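# Seat link pins upward in chain joint, then cap them

## Task

Position the connecting link so that its pins stick upward through the middle joint of the chain, and after that press the cover plate down onto both of those pins.

## Robot and tools

Robot: two arms, left_arm and right_arm, each with a parallel two-finger gripper. All hand positions, orientations and targets use the scene frame: origin at table-top height midway between the nominal arm bases, +z up, +x away from the robot over the table, left_arm on the +y side (arm names do not match image left/right). Calibrated bases: left_arm at (-0.035, +0.316, +0.014) m, right_arm at (-0.033, -0.263, +0.023) m, both nearly unrotated. Reported hand poses can be off by a few centimetres, more at long reach.

Gripper frame: fingers extend along the gripper's +z axis and close along its y axis. end_effector_position is the point between the finger pads, roughly 1 cm short of the tips.

The 16-number row: every movement command is a flat list of 16 numbers covering both arms, even if only one moves. Order: left_arm x, y, z, qw, qx, qy, qz, opening, then right_arm in the same eight slots. x, y, z are an absolute gripper position in metres, scene frame; qw, qx, qy, qz is an absolute orientation quaternion, scalar first. Opening runs from -1 (closed) to +1 (fully open, 0.093 m); it is a target setting, not an offset. To hold an arm still, repeat its last reported pose and its current opening; to keep a hand's orientation, resend the same quaternion rather than copying a drifted reading. Sending 0 for opening is a real command, not 'no change'.

execute_actions(actions, cameras): actions is a list of actions; each action is a list of up to 15 rows, each row applied for one 1/30 s step, the last row held for the remaining steps (an action always lasts 15 steps, 0.5 s). Every target in an action must lie within 0.6 m of that gripper's current position along each of its axes, or the action is rejected for both arms; a badly formed action, or a first action failing that check, rejects the whole call. An empty list just returns state and images.

move(target, speed, blend, opening_speed, blocking, cameras): drives each gripper in a straight line to the absolute pose(s) in target, either one 16-number row or a list of up to 15 rows visited in turn (whole list limited to 10 s). speed is path top speed in m/s, 0.002 to 0.5, default 0.25 (rotation capped at twice that in rad/s), one value or one per target. blend, in metres, rounds intermediate corners. opening_speed (0.2 or more, scale units per second) ramps the fingers. blocking=false returns after about 0.5 s while the move continues; a new move replaces a running one. Paths do not avoid obstacles or the other arm, and avoid routing a hand close past its own arm's base (it can flip the shoulder). Faster moves lag and overshoot more and hit harder; aiming past a contact presses harder. The result adds a 'move:' line: done, off_target, moving, held or fault, plus limits (paced = pose clipped; held = steps withheld). Done means within 10 mm and 2 degrees, not that contact was made.

wait(seconds 0 to 10): lets time pass with last commands held. stop: brakes a running move. zoom_image(camera, region [x0, y0, x1, y1] in pixels, at most 504x504): enlarges part of the latest image of cam_high, cam_low, cam_left_wrist or cam_right_wrist. read_manual: licence text only. finished_scene(scene): ends the scene irreversibly; the result must hold without the robot.

Controller behaviour: each step the commanded pose is clipped to 100 mm and 20 degrees from the measured pose, then solved by damped IK (position favoured). The result's 'Hand target' shows where the arm is actually headed, possibly short of your command; send the rest next. Friction and gravity can leave the hand low, short or tilted; small moves may not happen or go sideways. Check pose after each motion and correct tilt.

Result lines: end_effector_position and end_effector_quat_wxyz per arm; grip_measured (motor position on the -1..+1 scale; pads meet near -0.94, each mm of object width adds about 0.0208, reading may be up to 0.02 high); Joint positions (last value is finger opening in metres, floored at zero); Joint velocities ('within noise' means at rest); Joint torques (total drive output including arm weight, with offsets and noise; joints 1-3 wrap at ±28 N m); Tool commands; MOTOR HOT above 75 °C and OVER-TEMPERATURE FAULT at 90 °C, after which that arm folds and idles. Grip force is about 50-62 N per pad; keep sending the closing value to stay gripped. Avoid long holding, outstretched arms and pushing at unreachable poses, which heat motors.

Cameras: cam_high and cam_low are fixed; cam_left_wrist and cam_right_wrist ride on the hands; all 896x504. Calibration is given but may be slightly off.

Avoid: dropping parts, releasing moving parts, fast impacts, hard presses, arms colliding with each other, and anything leaving the table. Brief external tugs on held parts may occur.

Each tool is called after "Emit:" by a JSON object that holds its "fn" and its "kwargs".

## Session

Emit:
{"fn": "execute_actions", "kwargs": {"actions": []}}

Emit:
{"fn": "zoom_image", "kwargs": {"camera": "cam_high", "region": [200, 100, 650, 504]}}

Scene clock: 0.00 s.
left_arm: end_effector_position=(+0.3691, +0.3034, +0.1297) grip_measured=+1.000 end_effector_quat_wxyz=(+0.587, +0.018, +0.809, +0.031) | right_arm: end_effector_position=(+0.3559, -0.2937, +0.1183) grip_measured=+1.000 end_effector_quat_wxyz=(+0.588, +0.091, +0.803, -0.018)
Joint positions: left_arm=[-0.054 1.512 0.439 0.758 -0.097 0.043 0.093] | right_arm=[-0.091 1.559 0.353 0.892 0.106 0.117 0.093]
Joint velocities: within noise
Joint torques (N m): no reading
Motor temperatures (°C): left_arm=[27 36 37 25 29 28 28] | right_arm=[27 35 29 33 26 27 29]
Heat: left arm: 37 °C; right arm: 35 °C.
Hand target: left_arm +0.3717, +0.3032, +0.1368; +0.595, +0.017, +0.803, +0.030 | right_arm +0.3570, -0.2937, +0.1204; +0.590, +0.091, +0.802, -0.018
Tool commands: left_gripper/opening=+1.0 right_gripper/opening=+1.0
camera_calibration:
cam_left_wrist: T_world_to_cam=[[-0.00208364, -0.995915, -0.0902733, 0.31558], [-0.690729, 0.0667112, -0.72003, 0.368604], [0.72311, 0.0608541, -0.688047, -0.120624], [0, 0, 0, 1]] pos_world=[0.342488, 0.297041, 0.2109]
cam_right_wrist: T_world_to_cam=[[-0.161802, -0.985515, -0.0507939, -0.228113], [-0.702732, 0.151206, -0.695201, 0.41119], [0.692812, -0.0767906, -0.717018, -0.099574], [0, 0, 0, 1]] pos_world=[0.321033, -0.29463, 0.202877]

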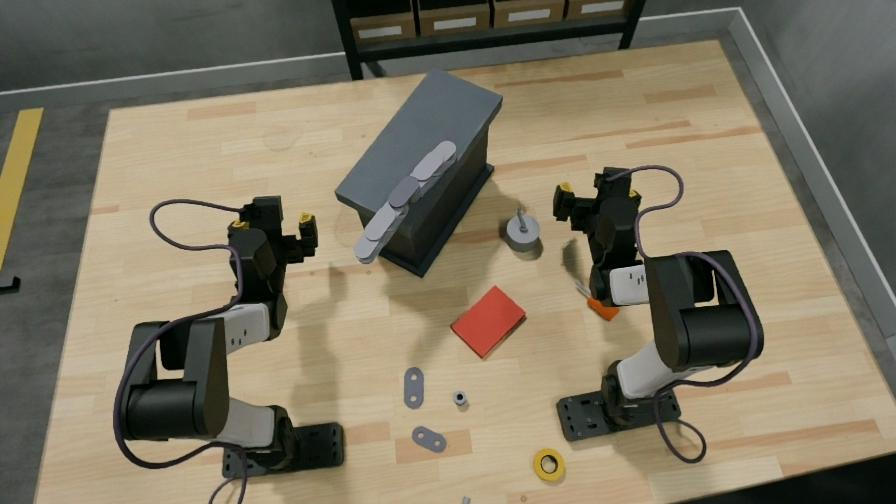

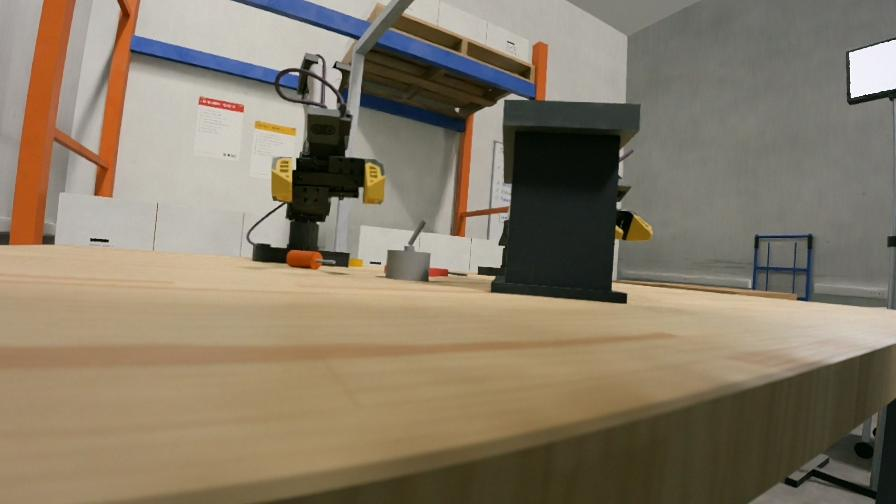

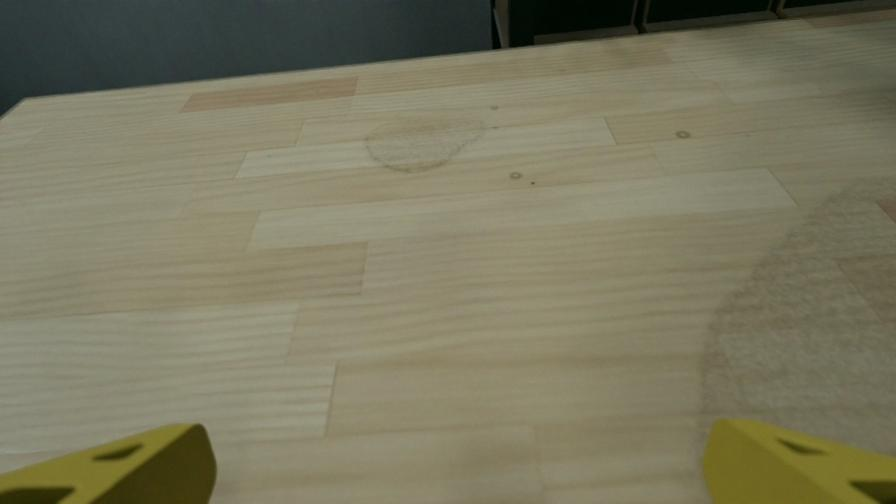

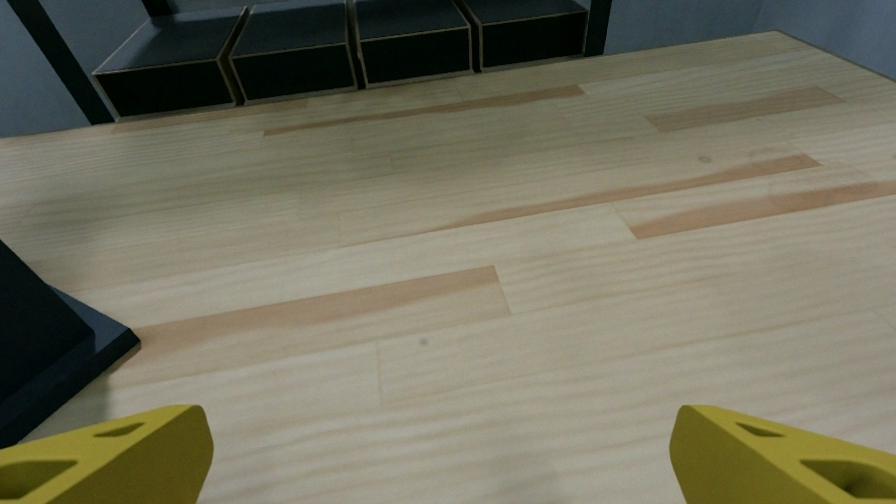

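Scaled by 1.120 from the camera's 896x504 image, which has a finer 1280x720 frame.

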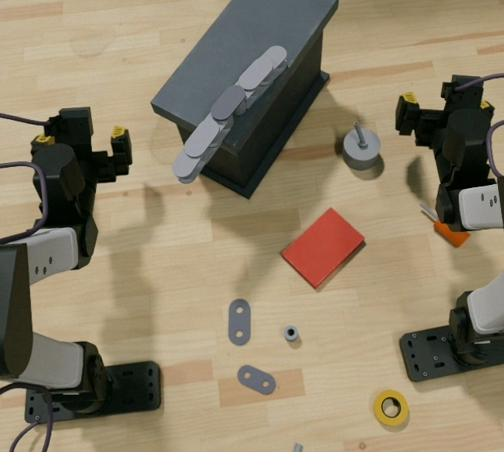

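Emit:
{"fn": "zoom_image", "kwargs": {"camera": "cam_high", "region": [330, 60, 550, 280]}}

Emit:
{"fn": "zoom_image", "kwargs": {"camera": "cam_low", "region": [470, 80, 670, 310]}}

Emit:
{"fn": "zoom_image", "kwargs": {"camera": "cam_high", "region": [380, 350, 580, 504]}}

Scaled by 2.291 from the camera's 896x504 image, which has a finer 1280x720 frame.

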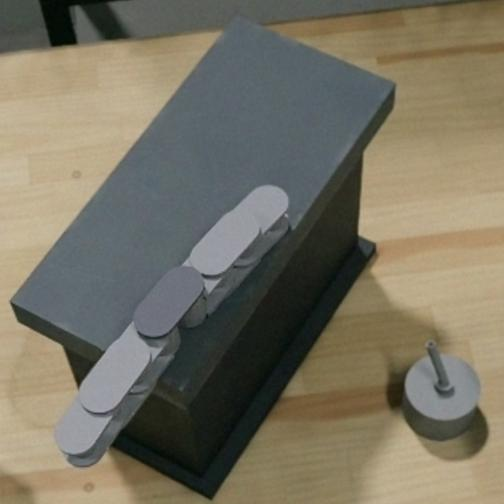

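Scaled by 2.191 from the camera's 896x504 image, which has a finer 1280x720 frame.

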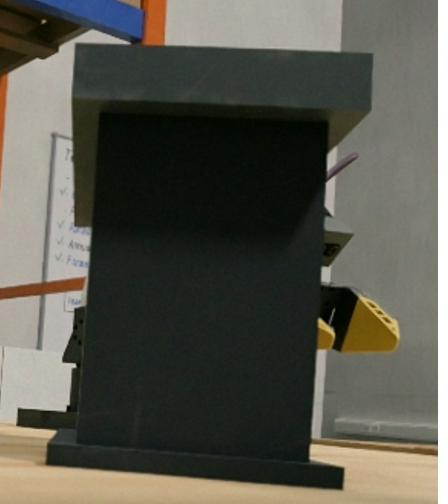

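Scaled by 2.520 from the camera's 896x504 image, which has a finer 1280x720 frame.

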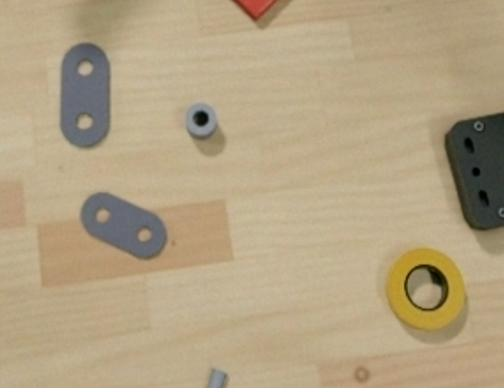

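Emit:
{"fn": "move", "kwargs": {"target": [0.14,0.15,0.34,0.545,0.309,0.746,-0.226,1,0.19,-0.12,0.31,0.535,-0.341,0.731,0.25,1], "speed": 0.2}}

Scene clock: 75.00 s.
left_arm: end_effector_position=(+0.1398, +0.1490, +0.3321) grip_measured=+1.000 end_effector_quat_wxyz=(+0.540, +0.315, +0.747, -0.226) | right_arm: end_effector_position=(+0.1924, -0.1227, +0.3023) grip_measured=+1.000 end_effector_quat_wxyz=(+0.533, -0.333, +0.737, +0.247)
Joint positions: left_arm=[-0.68 0.582 0.911 -0.65 0.093 0.033 0.093] | right_arm=[0.1 0.683 0.767 -0.486 -0.659 -0.245 0.093]
Joint velocities: within noise
Joint torques (N m): left_arm=[-0.99 1.06 9.37 1.93 -0.01 -0.08] | right_arm=[0.59 -0.21 10.8 2.16 -0.19 0.04]
Motor temperatures (°C): left_arm=[27 38 42 36 29 28 27] | right_arm=[27 37 34 42 26 27 29]
Heat: left arm: 42 °C; right arm: 42 °C.
Hand target: left_arm +0.1399, +0.1501, +0.3399; +0.545, +0.309, +0.746, -0.226 | right_arm +0.1899, -0.1200, +0.3099; +0.535, -0.341, +0.731, +0.250
Off the commanded pose: left_arm 0.008 m, 1 deg | right_arm 0.009 m, 1 deg.
move: done
camera_calibration:
cam_left_wrist: T_world_to_cam=[[-0.721556, -0.692014, -0.021767, 0.212198], [-0.469643, 0.512308, -0.719011, 0.268608], [0.508717, -0.508583, -0.694658, 0.310909], [0, 0, 0, 1]] pos_world=[0.121098, 0.167357, 0.413726]
cam_right_wrist: T_world_to_cam=[[0.758763, -0.651102, 0.0186029, -0.233759], [-0.458488, -0.55415, -0.694771, 0.264654], [0.462675, 0.518637, -0.718991, 0.276763], [0, 0, 0, 1]] pos_world=[0.170657, -0.149082, 0.387213]

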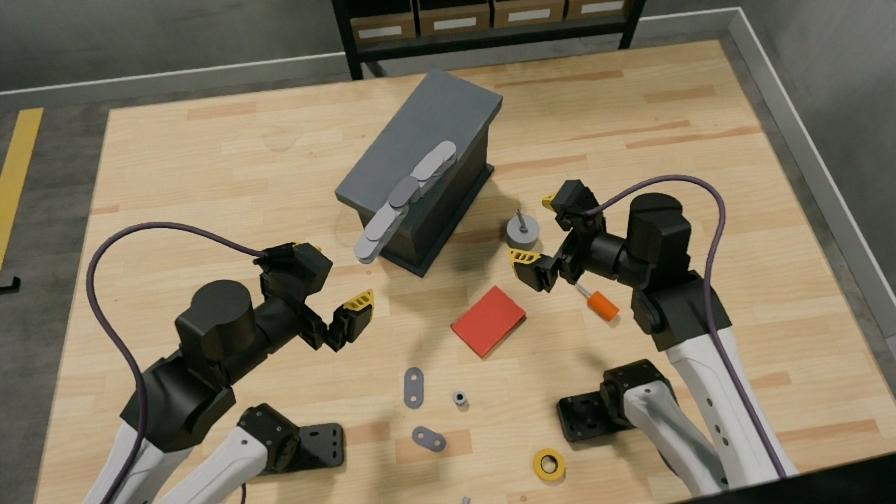

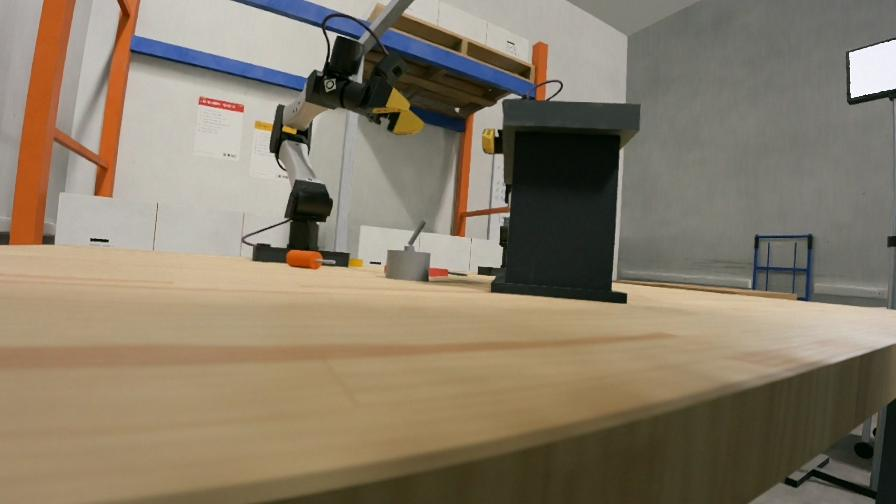

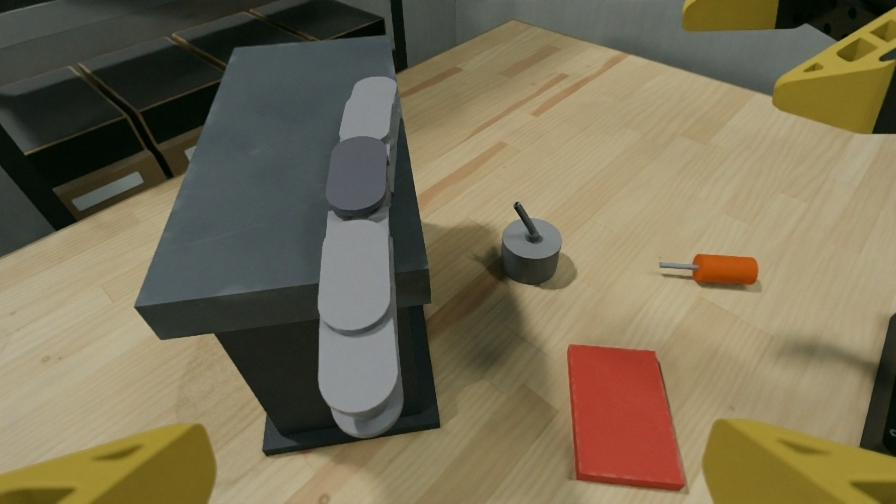

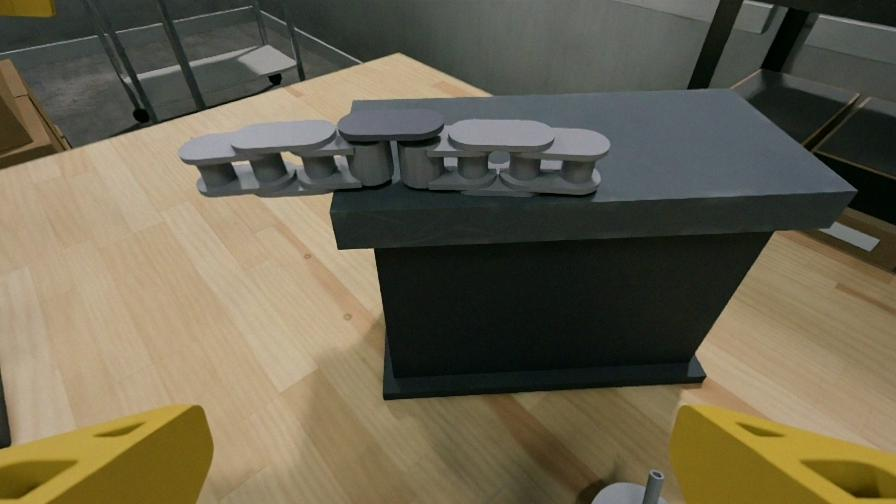

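Emit:
{"fn": "zoom_image", "kwargs": {"camera": "cam_right_wrist", "region": [170, 90, 420, 250]}}

Emit:
{"fn": "zoom_image", "kwargs": {"camera": "cam_right_wrist", "region": [390, 90, 640, 250]}}

Emit:
{"fn": "zoom_image", "kwargs": {"camera": "cam_left_wrist", "region": [280, 60, 460, 260]}}

Scaled by 2.016 from the camera's 896x504 image, which has a finer 1280x720 frame.

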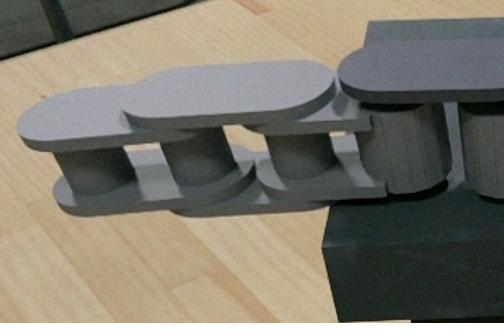

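Scaled by 2.016 from the camera's 896x504 image, which has a finer 1280x720 frame.

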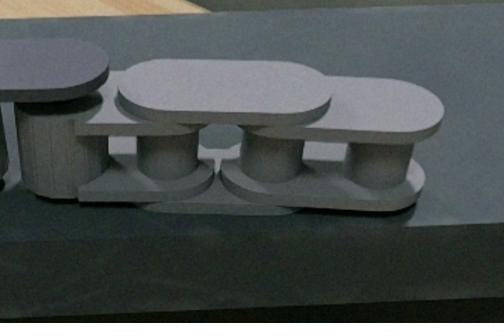

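Scaled by 2.520 from the camera's 896x504 image, which has a finer 1280x720 frame.

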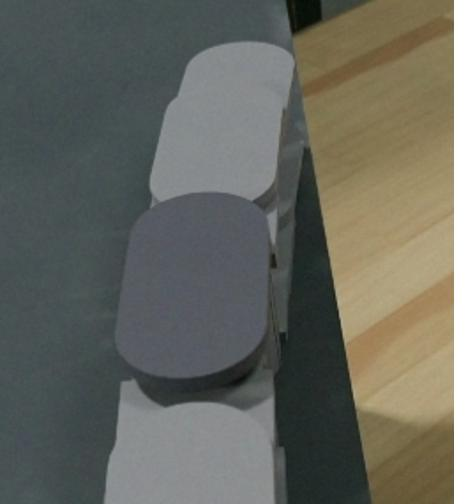

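Emit:
{"fn": "move", "kwargs": {"target": [0.155,0.17,0.26,0.608,0.249,0.724,-0.209,0.2,0.19,-0.12,0.31,0.535,-0.341,0.731,0.25,0.3], "speed": 0.15}}

Scene clock: 286.23 s.
left_arm: end_effector_position=(+0.1521, +0.1678, +0.2585) grip_measured=+0.202 end_effector_quat_wxyz=(+0.603, +0.259, +0.724, -0.212) | right_arm: end_effector_position=(+0.1923, -0.1227, +0.3021) grip_measured=+0.302 end_effector_quat_wxyz=(+0.533, -0.333, +0.737, +0.247)
Joint positions: left_arm=[-0.625 0.3 0.457 -0.342 0.038 0.013 0.055] | right_arm=[0.1 0.683 0.767 -0.487 -0.659 -0.246 0.06]
Joint velocities: within noise
Joint torques (N m): left_arm=[0.1 1.1 7.35 2.12 -0.03 -0.09] | right_arm=[0.54 -0.09 11.03 2.16 -0.18 0.06]
Motor temperatures (°C): left_arm=[27 33 52 45 29 28 27] | right_arm=[27 32 45 42 26 27 29]
Heat: left arm: 52 °C; right arm: 45 °C.
Hand target: left_arm +0.1549, +0.1701, +0.2601; +0.608, +0.249, +0.724, -0.209 | right_arm +0.1899, -0.1201, +0.3099; +0.535, -0.341, +0.731, +0.250
Off the commanded pose: left_arm 0.004 m, 1 deg | right_arm 0.009 m, 1 deg.
move: done
camera_calibration:
cam_left_wrist: T_world_to_cam=[[-0.6361, -0.771151, -0.0265214, 0.23402], [-0.442685, 0.392879, -0.806025, 0.250216], [0.631987, -0.500972, -0.591287, 0.216328], [0, 0, 0, 1]] pos_world=[0.12291, 0.190534, 0.335798]
cam_right_wrist: T_world_to_cam=[[0.759228, -0.650552, 0.0188371, -0.233726], [-0.458326, -0.554991, -0.694206, 0.264163], [0.462072, 0.518427, -0.71953, 0.276917], [0, 0, 0, 1]] pos_world=[0.170568, -0.149005, 0.387037]

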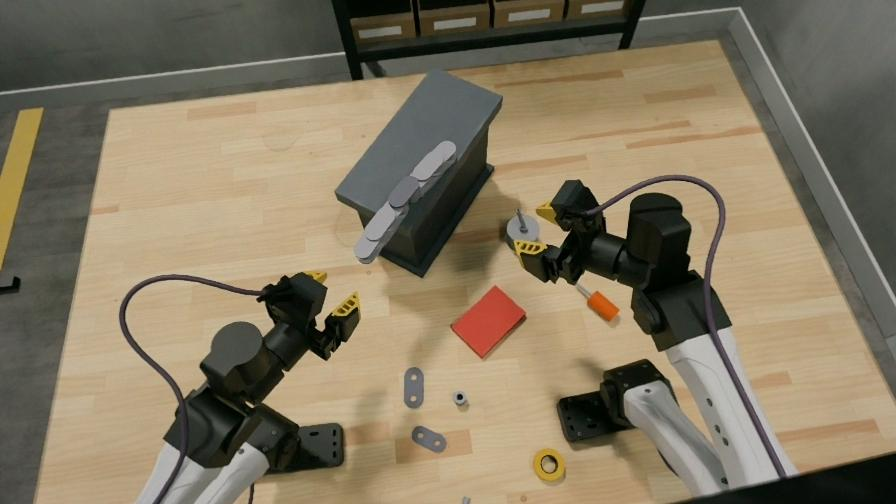

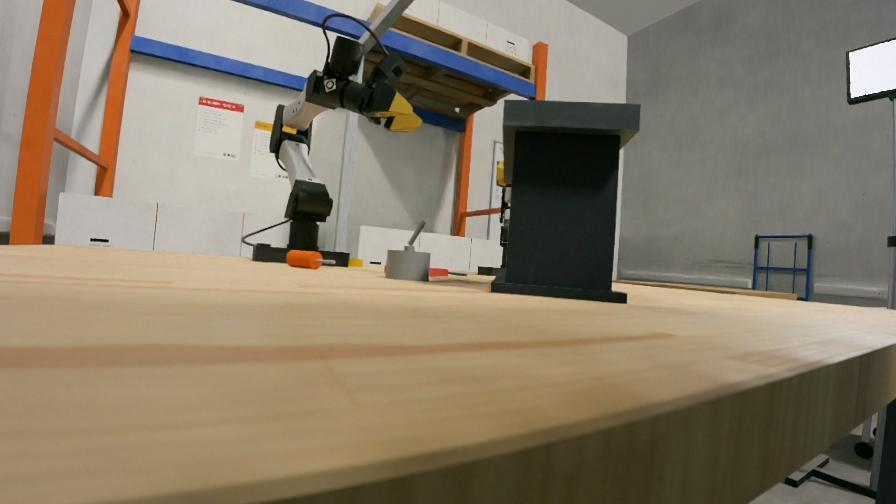

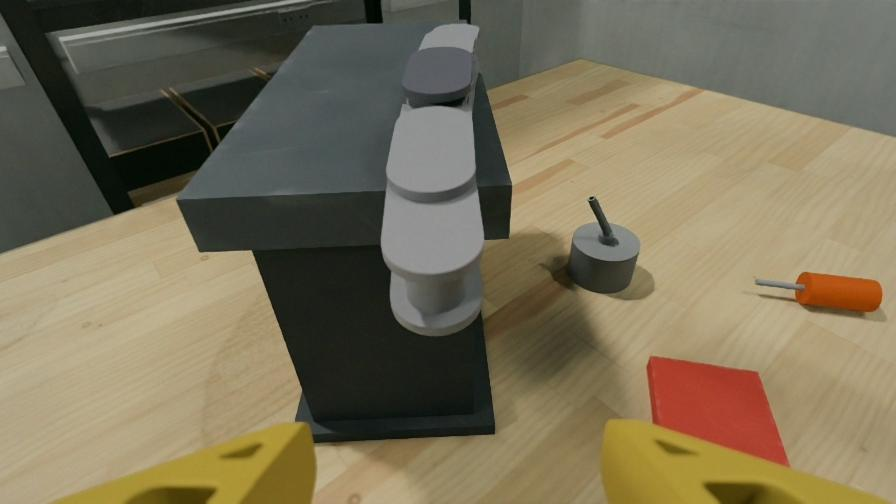

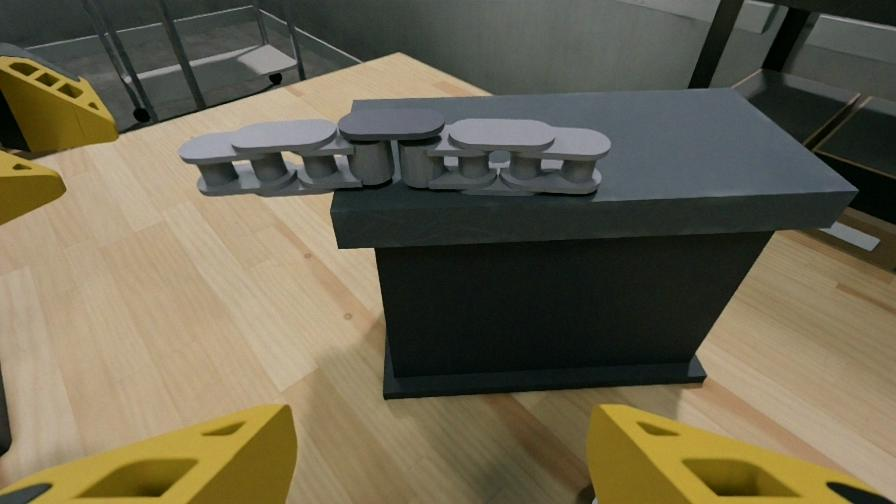

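Emit:
{"fn": "move", "kwargs": {"target": [[0.155,0.17,0.234,0.6297,0.2511,0.6993,-0.2261,0.2,0.19,-0.12,0.31,0.535,-0.341,0.731,0.25,0.3],[0.190,0.146,0.234,0.6297,0.2511,0.6993,-0.2261,0.2,0.19,-0.12,0.31,0.535,-0.341,0.731,0.25,0.3]], "speed": 0.1, "cameras": ["cam_left_wrist","cam_right_wrist"]}}

Scene clock: 315.50 s.
left_arm: end_effector_position=(+0.1903, +0.1479, +0.2329) grip_measured=+0.202 end_effector_quat_wxyz=(+0.629, +0.249, +0.703, -0.221) | right_arm: end_effector_position=(+0.1922, -0.1227, +0.3020) grip_measured=+0.302 end_effector_quat_wxyz=(+0.533, -0.333, +0.738, +0.247)
Joint positions: left_arm=[-0.57 0.5 0.284 0.103 0.089 0.013 0.055] | right_arm=[0.1 0.683 0.767 -0.487 -0.659 -0.246 0.06]
Joint velocities: within noise
Joint torques (N m): left_arm=[-0.12 0.51 8.06 2.09 0.23 -0.01] | right_arm=[0.59 -0.03 10.96 2.2 -0.15 0.06]
Motor temperatures (°C): left_arm=[27 33 50 45 29 28 27] | right_arm=[27 31 46 42 26 27 29]
Heat: left arm: 50 °C; right arm: 46 °C.
Hand target: left_arm +0.1900, +0.1461, +0.2340; +0.630, +0.251, +0.699, -0.226 | right_arm +0.1899, -0.1201, +0.3099; +0.535, -0.341, +0.731, +0.250
Off the commanded pose: left_arm 0.002 m, 1 deg | right_arm 0.009 m, 1 deg.
move: done
camera_calibration:
cam_left_wrist: T_world_to_cam=[[-0.631036, -0.775391, -0.0237192, 0.241294], [-0.399609, 0.351117, -0.846776, 0.261855], [0.66491, -0.524868, -0.531421, 0.15039], [0, 0, 0, 1]] pos_world=[0.156909, 0.17409, 0.307377]
cam_right_wrist: T_world_to_cam=[[0.759235, -0.650551, 0.0185903, -0.233631], [-0.458588, -0.555033, -0.694, 0.264079], [0.461801, 0.518384, -0.719735, 0.276991], [0, 0, 0, 1]] pos_world=[0.17057, -0.149004, 0.386974]
Images, in order (width x height): cam_left_wrist 896x504, cam_right_wrist 896x504.

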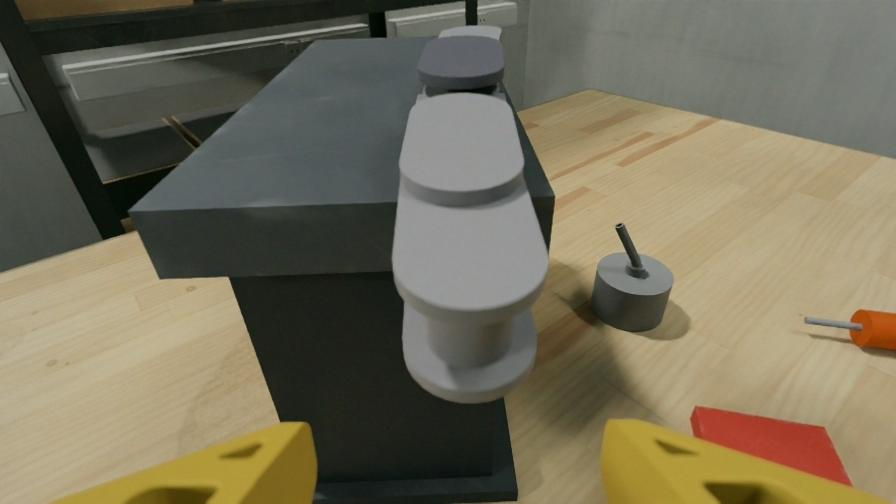

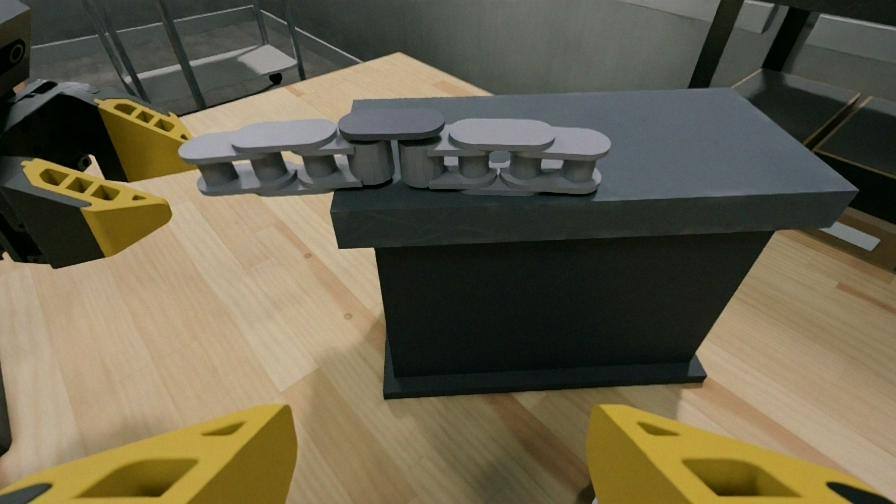

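Emit:
{"fn": "move", "kwargs": {"target": [0.2288,0.1099,0.236,0.6297,0.2511,0.6993,-0.2261,0.2,0.19,-0.12,0.31,0.535,-0.341,0.731,0.25,0.3], "speed": 0.06, "cameras": ["cam_left_wrist","cam_right_wrist"]}}

Emit:
{"fn": "zoom_image", "kwargs": {"camera": "cam_right_wrist", "region": [60, 60, 400, 280]}}

Scene clock: 331.97 s.
left_arm: end_effector_position=(+0.2247, +0.1126, +0.2196) grip_measured=+0.202 end_effector_quat_wxyz=(+0.615, +0.260, +0.710, -0.223) | right_arm: end_effector_position=(+0.1922, -0.1227, +0.3020) grip_measured=+0.302 end_effector_quat_wxyz=(+0.533, -0.333, +0.738, +0.247)
Joint positions: left_arm=[-0.612 0.866 0.328 0.394 0.068 0.013 0.055] | right_arm=[0.1 0.683 0.767 -0.487 -0.659 -0.246 0.06]
Joint velocities: within noise
Joint torques (N m): left_arm=[-0.99 -1.21 10.61 2.06 -0.02 -0.06] | right_arm=[0.53 -0.12 11 2.17 -0.18 0.05]
Motor temperatures (°C): left_arm=[27 32 52 45 29 28 27] | right_arm=[27 31 46 42 26 27 29]
Heat: left arm: 52 °C; right arm: 46 °C.
Hand target: left_arm +0.2281, +0.1104, +0.2360; +0.630, +0.251, +0.699, -0.226 | right_arm +0.1899, -0.1201, +0.3099; +0.535, -0.341, +0.731, +0.250
Off the commanded pose: left_arm 0.017 m, 2 deg | right_arm 0.009 m, 1 deg.
move: off_target (left_arm)
camera_calibration:
cam_left_wrist: T_world_to_cam=[[-0.647583, -0.761623, -0.0238012, 0.237521], [-0.412486, 0.376644, -0.829454, 0.272948], [0.640696, -0.527323, -0.558067, 0.113537], [0, 0, 0, 1]] pos_world=[0.193659, 0.137968, 0.295412]
cam_right_wrist: T_world_to_cam=[[0.759235, -0.650551, 0.0185903, -0.233631], [-0.458588, -0.555033, -0.694, 0.264079], [0.461801, 0.518384, -0.719735, 0.276991], [0, 0, 0, 1]] pos_world=[0.17057, -0.149004, 0.386974]
Images, in order (width x height): cam_left_wrist 896x504, cam_right_wrist 896x504.

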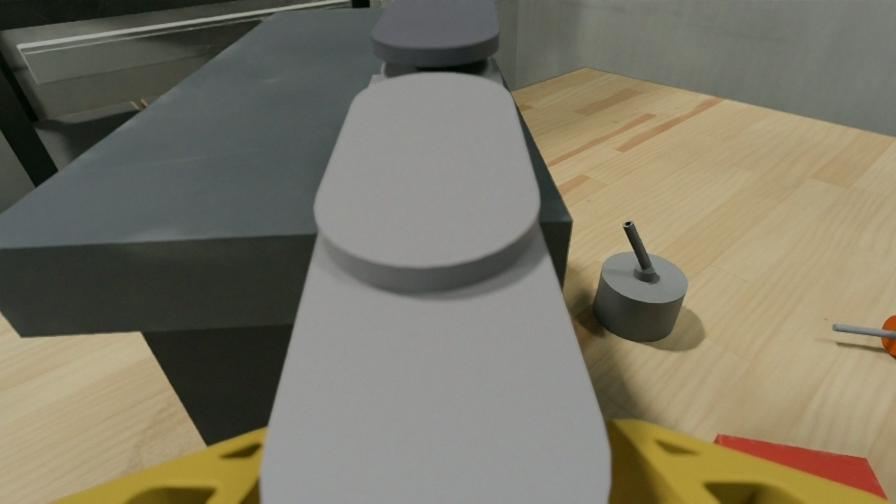

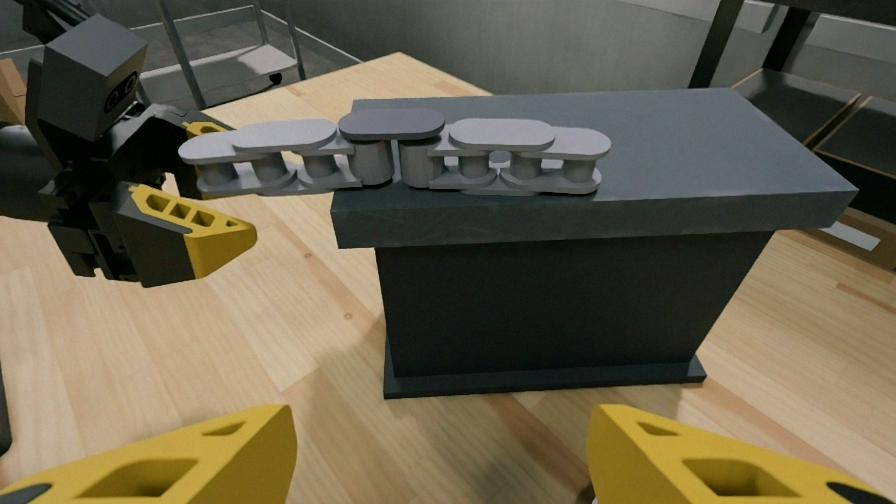

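Scaled by 1.482 from the camera's 896x504 image, which has a finer 1280x720 frame.

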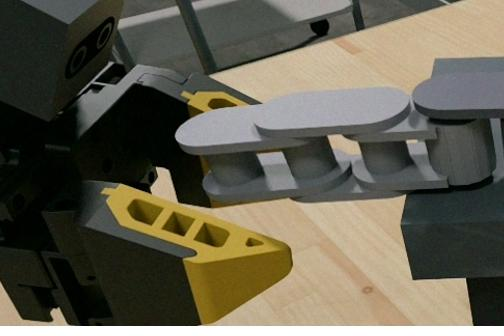

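Emit:
{"fn": "move", "kwargs": {"target": [0.2296,0.1096,0.238,0.6297,0.2511,0.6993,-0.2261,0.2,0.19,-0.12,0.31,0.535,-0.341,0.731,0.25,0.3], "speed": 0.06, "cameras": ["cam_left_wrist","cam_right_wrist"]}}

Emit:
{"fn": "zoom_image", "kwargs": {"camera": "cam_right_wrist", "region": [60, 60, 400, 280]}}

Scene clock: 344.27 s.
left_arm: end_effector_position=(+0.2259, +0.1119, +0.2234) grip_measured=+0.202 end_effector_quat_wxyz=(+0.618, +0.259, +0.708, -0.224) | right_arm: end_effector_position=(+0.1922, -0.1227, +0.3020) grip_measured=+0.302 end_effector_quat_wxyz=(+0.533, -0.333, +0.738, +0.247)
Joint positions: left_arm=[-0.612 0.87 0.338 0.395 0.067 0.013 0.055] | right_arm=[0.1 0.683 0.767 -0.488 -0.659 -0.246 0.06]
Joint velocities: within noise
Joint torques (N m): left_arm=[-0.85 -1.29 10.61 2.04 -0.01 -0.06] | right_arm=[0.7 -0.09 10.92 2.18 -0.2 0.05]
Motor temperatures (°C): left_arm=[27 32 54 45 29 28 27] | right_arm=[27 31 46 43 26 27 29]
Heat: left arm: 54 °C; right arm: 46 °C.
Hand target: left_arm +0.2291, +0.1100, +0.2380; +0.630, +0.251, +0.699, -0.226 | right_arm +0.1899, -0.1201, +0.3098; +0.535, -0.341, +0.731, +0.250
Off the commanded pose: left_arm 0.015 m, 2 deg | right_arm 0.009 m, 1 deg.
move: off_target (left_arm)
camera_calibration:
cam_left_wrist: T_world_to_cam=[[-0.647154, -0.761969, -0.0243948, 0.237854], [-0.407731, 0.372976, -0.833453, 0.277093], [0.644164, -0.529426, -0.552051, 0.112614], [0, 0, 0, 1]] pos_world=[0.194366, 0.137509, 0.298915]
cam_right_wrist: T_world_to_cam=[[0.759242, -0.65055, 0.0183435, -0.233537], [-0.458849, -0.555075, -0.693794, 0.263994], [0.46153, 0.51834, -0.71994, 0.277064], [0, 0, 0, 1]] pos_world=[0.170571, -0.149004, 0.386911]
Images, in order (width x height): cam_left_wrist 896x504, cam_right_wrist 896x504.

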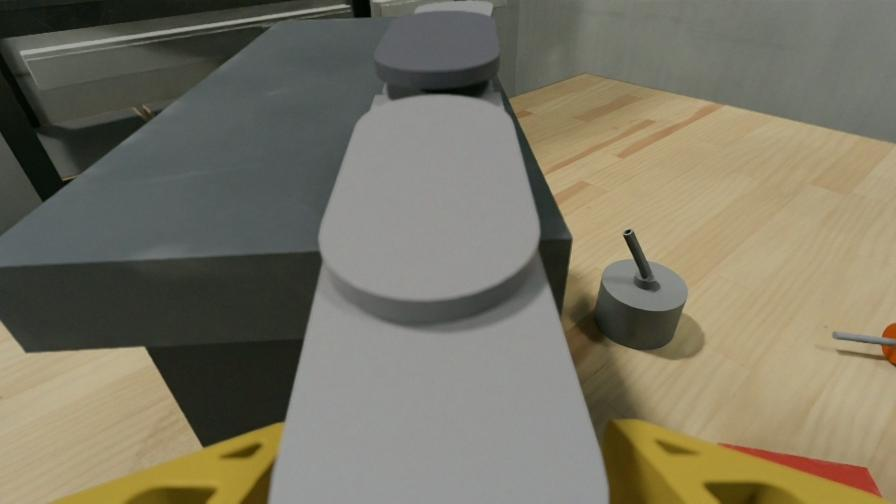

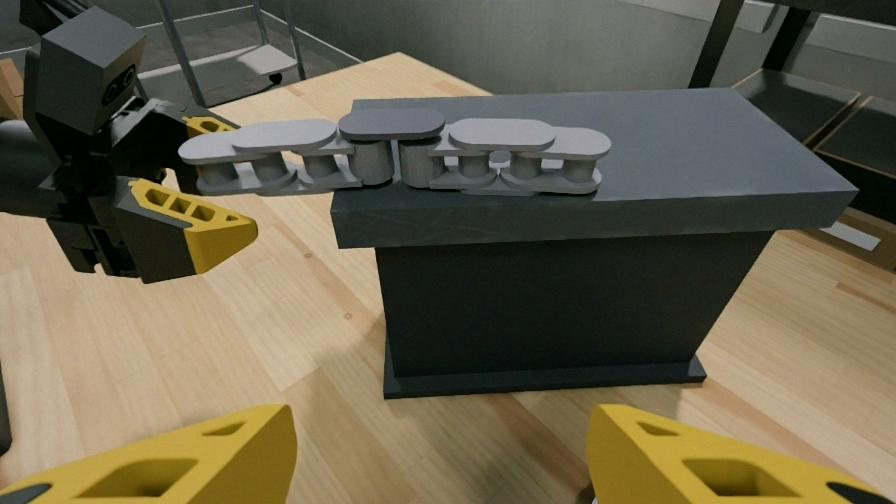

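Scaled by 1.482 from the camera's 896x504 image, which has a finer 1280x720 frame.

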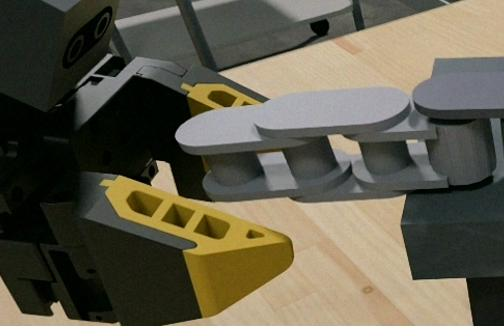

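Emit:
{"fn": "move", "kwargs": {"target": [0.2310,0.1090,0.248,0.6297,0.2511,0.6993,-0.2261,0.2,0.19,-0.12,0.31,0.535,-0.341,0.731,0.25,0.3], "speed": 0.06, "cameras": ["cam_left_wrist","cam_right_wrist"]}}

Emit:
{"fn": "zoom_image", "kwargs": {"camera": "cam_right_wrist", "region": [60, 60, 400, 280]}}

Scene clock: 353.73 s.
left_arm: end_effector_position=(+0.2283, +0.1101, +0.2352) grip_measured=+0.202 end_effector_quat_wxyz=(+0.621, +0.258, +0.705, -0.224) | right_arm: end_effector_position=(+0.1922, -0.1227, +0.3020) grip_measured=+0.302 end_effector_quat_wxyz=(+0.533, -0.333, +0.738, +0.247)
Joint positions: left_arm=[-0.612 0.87 0.377 0.365 0.067 0.013 0.055] | right_arm=[0.1 0.683 0.767 -0.488 -0.659 -0.246 0.06]
Joint velocities: within noise
Joint torques (N m): left_arm=[-0.69 -1.68 10.66 1.92 0.01 -0.06] | right_arm=[0.54 -0.18 10.97 2.17 -0.19 0.06]
Motor temperatures (°C): left_arm=[27 32 53 45 29 28 27] | right_arm=[27 31 46 43 26 27 29]
Heat: left arm: 53 °C; right arm: 46 °C.
Hand target: left_arm +0.2307, +0.1092, +0.2479; +0.630, +0.251, +0.699, -0.226 | right_arm +0.1899, -0.1201, +0.3098; +0.535, -0.341, +0.731, +0.250
Off the commanded pose: left_arm 0.013 m, 1 deg | right_arm 0.009 m, 1 deg.
move: off_target (left_arm)
camera_calibration:
cam_left_wrist: T_world_to_cam=[[-0.646971, -0.762103, -0.0250735, 0.238493], [-0.401546, 0.368469, -0.838446, 0.288763], [0.648221, -0.532382, -0.544407, 0.114233], [0, 0, 0, 1]] pos_world=[0.196202, 0.136171, 0.310282]
cam_right_wrist: T_world_to_cam=[[0.759242, -0.65055, 0.0183435, -0.233537], [-0.458849, -0.555075, -0.693794, 0.263994], [0.46153, 0.51834, -0.71994, 0.277064], [0, 0, 0, 1]] pos_world=[0.170571, -0.149004, 0.386911]
Images, in order (width x height): cam_left_wrist 896x504, cam_right_wrist 896x504.

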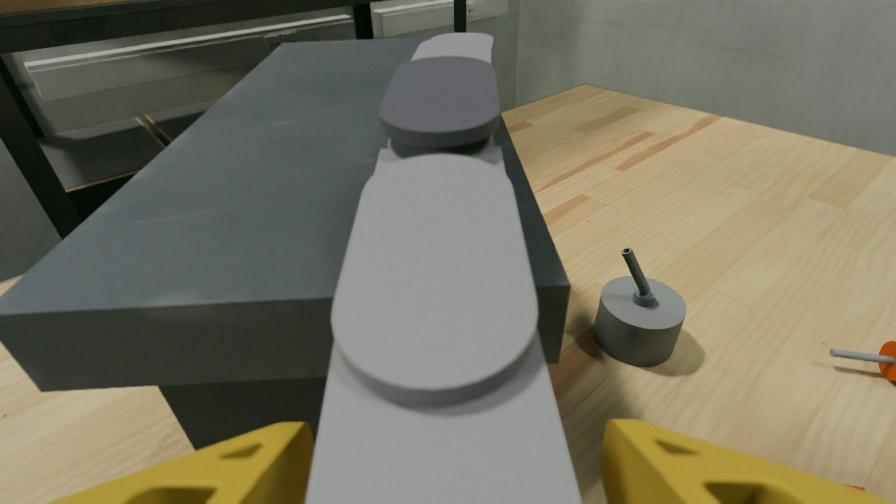

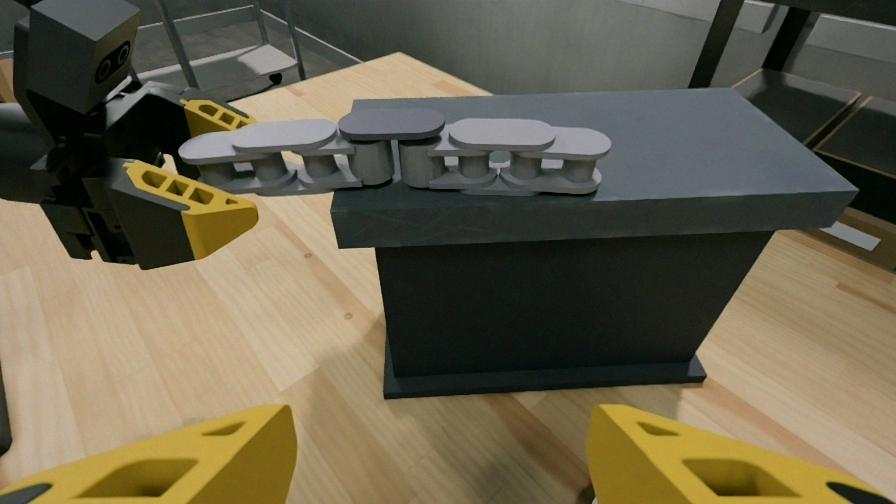

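Scaled by 1.482 from the camera's 896x504 image, which has a finer 1280x720 frame.

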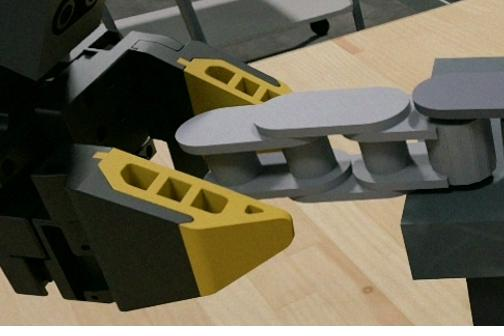

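Emit:
{"fn": "move", "kwargs": {"target": [[0.2320,0.1080,0.252,0.6297,0.2511,0.6993,-0.2261,0.2,0.19,-0.12,0.31,0.535,-0.341,0.731,0.25,0.3],[0.2320,0.1080,0.252,0.6297,0.2511,0.6993,-0.2261,-0.6,0.19,-0.12,0.31,0.535,-0.341,0.731,0.25,0.3]], "speed": 0.06, "opening_speed": 0.5, "cameras": ["cam_left_wrist","cam_right_wrist"]}}

Emit:
{"fn": "zoom_image", "kwargs": {"camera": "cam_right_wrist", "region": [60, 60, 400, 280]}}

Scene clock: 366.33 s.
left_arm: end_effector_position=(+0.2293, +0.1097, +0.2396) grip_measured=-0.476 end_effector_quat_wxyz=(+0.622, +0.257, +0.705, -0.224) | right_arm: end_effector_position=(+0.1922, -0.1227, +0.3020) grip_measured=+0.302 end_effector_quat_wxyz=(+0.533, -0.333, +0.738, +0.247)
Joint positions: left_arm=[-0.612 0.87 0.394 0.35 0.065 0.013 0.022] | right_arm=[0.1 0.683 0.767 -0.488 -0.659 -0.246 0.06]
Joint velocities: within noise
Joint torques (N m): left_arm=[-0.8 -1.48 10.76 1.92 0.02 -0.05] | right_arm=[0.61 -0.24 10.82 2.17 -0.2 0.02]
Motor temperatures (°C): left_arm=[27 32 53 46 29 28 27] | right_arm=[27 31 47 43 26 27 29]
Heat: left arm: 53 °C; right arm: 47 °C.
Hand target: left_arm +0.2316, +0.1082, +0.2519; +0.630, +0.251, +0.699, -0.226 | right_arm +0.1899, -0.1201, +0.3099; +0.535, -0.341, +0.731, +0.250
Off the commanded pose: left_arm 0.013 m, 1 deg | right_arm 0.009 m, 1 deg.
move: off_target (left_arm); target 2's new opening was sent with left_arm's hand 0.013 m and 1 deg from that target
camera_calibration:
cam_left_wrist: T_world_to_cam=[[-0.645493, -0.763343, -0.0254264, 0.238887], [-0.401087, 0.36712, -0.839257, 0.293322], [0.649975, -0.531536, -0.54314, 0.114968], [0, 0, 0, 1]] pos_world=[0.197121, 0.135778, 0.31469]
cam_right_wrist: T_world_to_cam=[[0.759242, -0.65055, 0.0183435, -0.233537], [-0.458849, -0.555075, -0.693794, 0.263994], [0.46153, 0.51834, -0.71994, 0.277064], [0, 0, 0, 1]] pos_world=[0.170571, -0.149004, 0.386911]
Images, in order (width x height): cam_left_wrist 896x504, cam_right_wrist 896x504.

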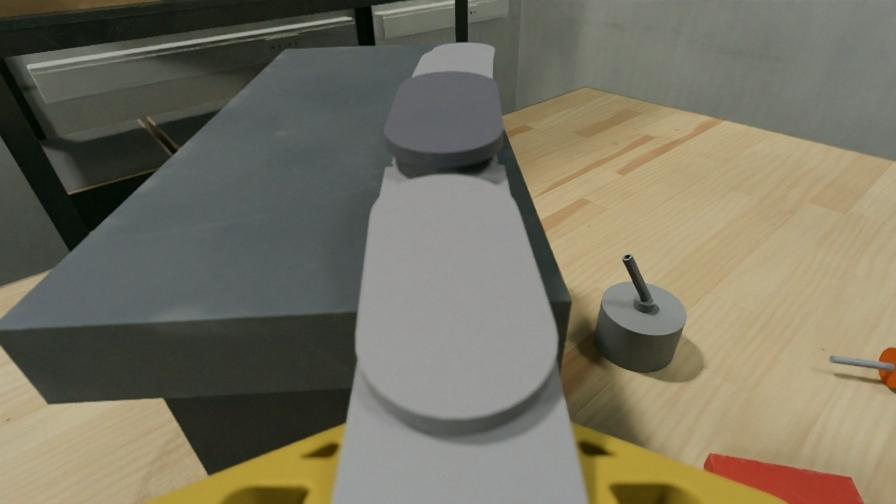

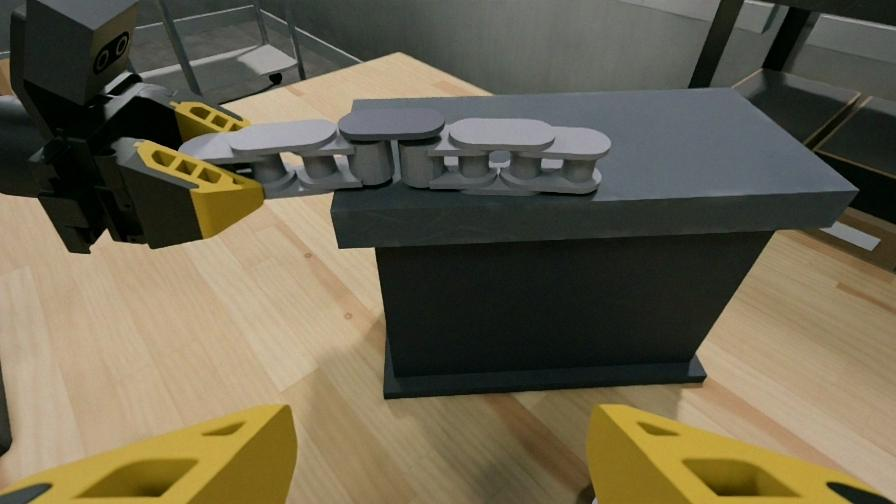

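Scaled by 1.482 from the camera's 896x504 image, which has a finer 1280x720 frame.

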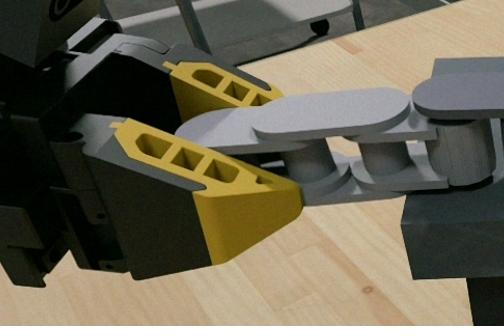

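Emit:
{"fn": "move", "kwargs": {"target": [0.2089,0.1271,0.248,0.6297,0.2511,0.6993,-0.2261,-0.6,0.19,-0.12,0.31,0.535,-0.341,0.731,0.25,0.3], "speed": 0.05, "cameras": ["cam_left_wrist","cam_right_wrist"]}}

Scene clock: 377.47 s.
left_arm: end_effector_position=(+0.2081, +0.1252, +0.2350) grip_measured=-0.476 end_effector_quat_wxyz=(+0.613, +0.260, +0.713, -0.221) | right_arm: end_effector_position=(+0.1922, -0.1227, +0.3020) grip_measured=+0.302 end_effector_quat_wxyz=(+0.533, -0.333, +0.738, +0.247)
Joint positions: left_arm=[-0.612 0.704 0.358 0.193 0.065 0.013 0.022] | right_arm=[0.1 0.683 0.767 -0.488 -0.659 -0.246 0.06]
Joint velocities: within noise
Joint torques (N m): left_arm=[0.35 -2.11 8.43 2.23 0.12 -0.05] | right_arm=[0.57 -0.24 10.69 2.15 -0.15 0.03]
Motor temperatures (°C): left_arm=[27 32 53 46 29 28 27] | right_arm=[27 31 47 43 26 27 29]
Heat: left arm: 53 °C; right arm: 47 °C.
Hand target: left_arm +0.2087, +0.1271, +0.2478; +0.630, +0.251, +0.700, -0.226 | right_arm +0.1899, -0.1201, +0.3099; +0.535, -0.341, +0.731, +0.250
Off the commanded pose: left_arm 0.013 m, 3 deg | right_arm 0.009 m, 1 deg.
move: off_target (left_arm)
camera_calibration:
cam_left_wrist: T_world_to_cam=[[-0.646006, -0.762969, -0.0235478, 0.236492], [-0.418533, 0.379833, -0.824959, 0.273927], [0.638362, -0.523073, -0.564702, 0.140959], [0, 0, 0, 1]] pos_world=[0.177439, 0.150121, 0.311147]
cam_right_wrist: T_world_to_cam=[[0.759242, -0.65055, 0.0183435, -0.233537], [-0.458849, -0.555075, -0.693794, 0.263994], [0.46153, 0.51834, -0.71994, 0.277064], [0, 0, 0, 1]] pos_world=[0.170571, -0.149004, 0.386911]
Images, in order (width x height): cam_left_wrist 896x504, cam_right_wrist 896x504.

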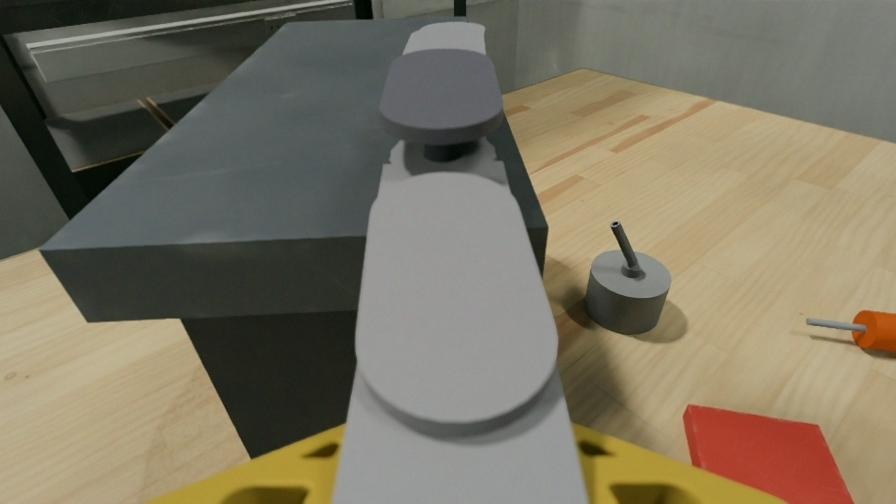

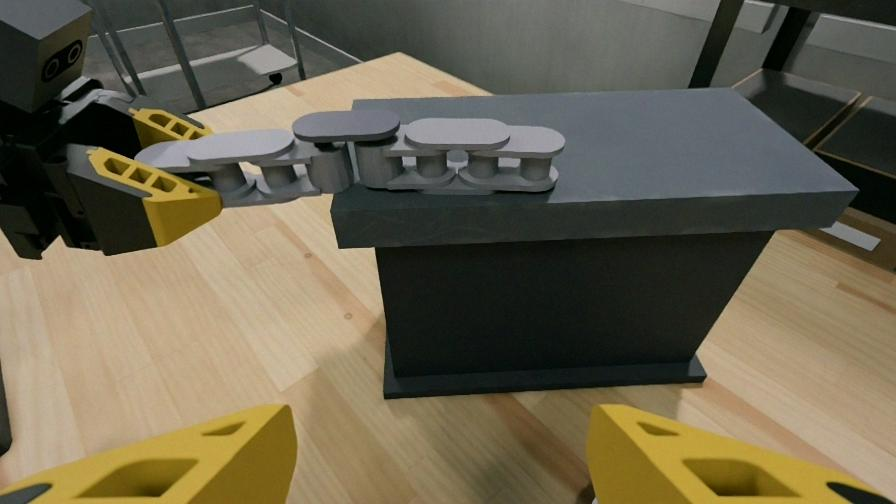

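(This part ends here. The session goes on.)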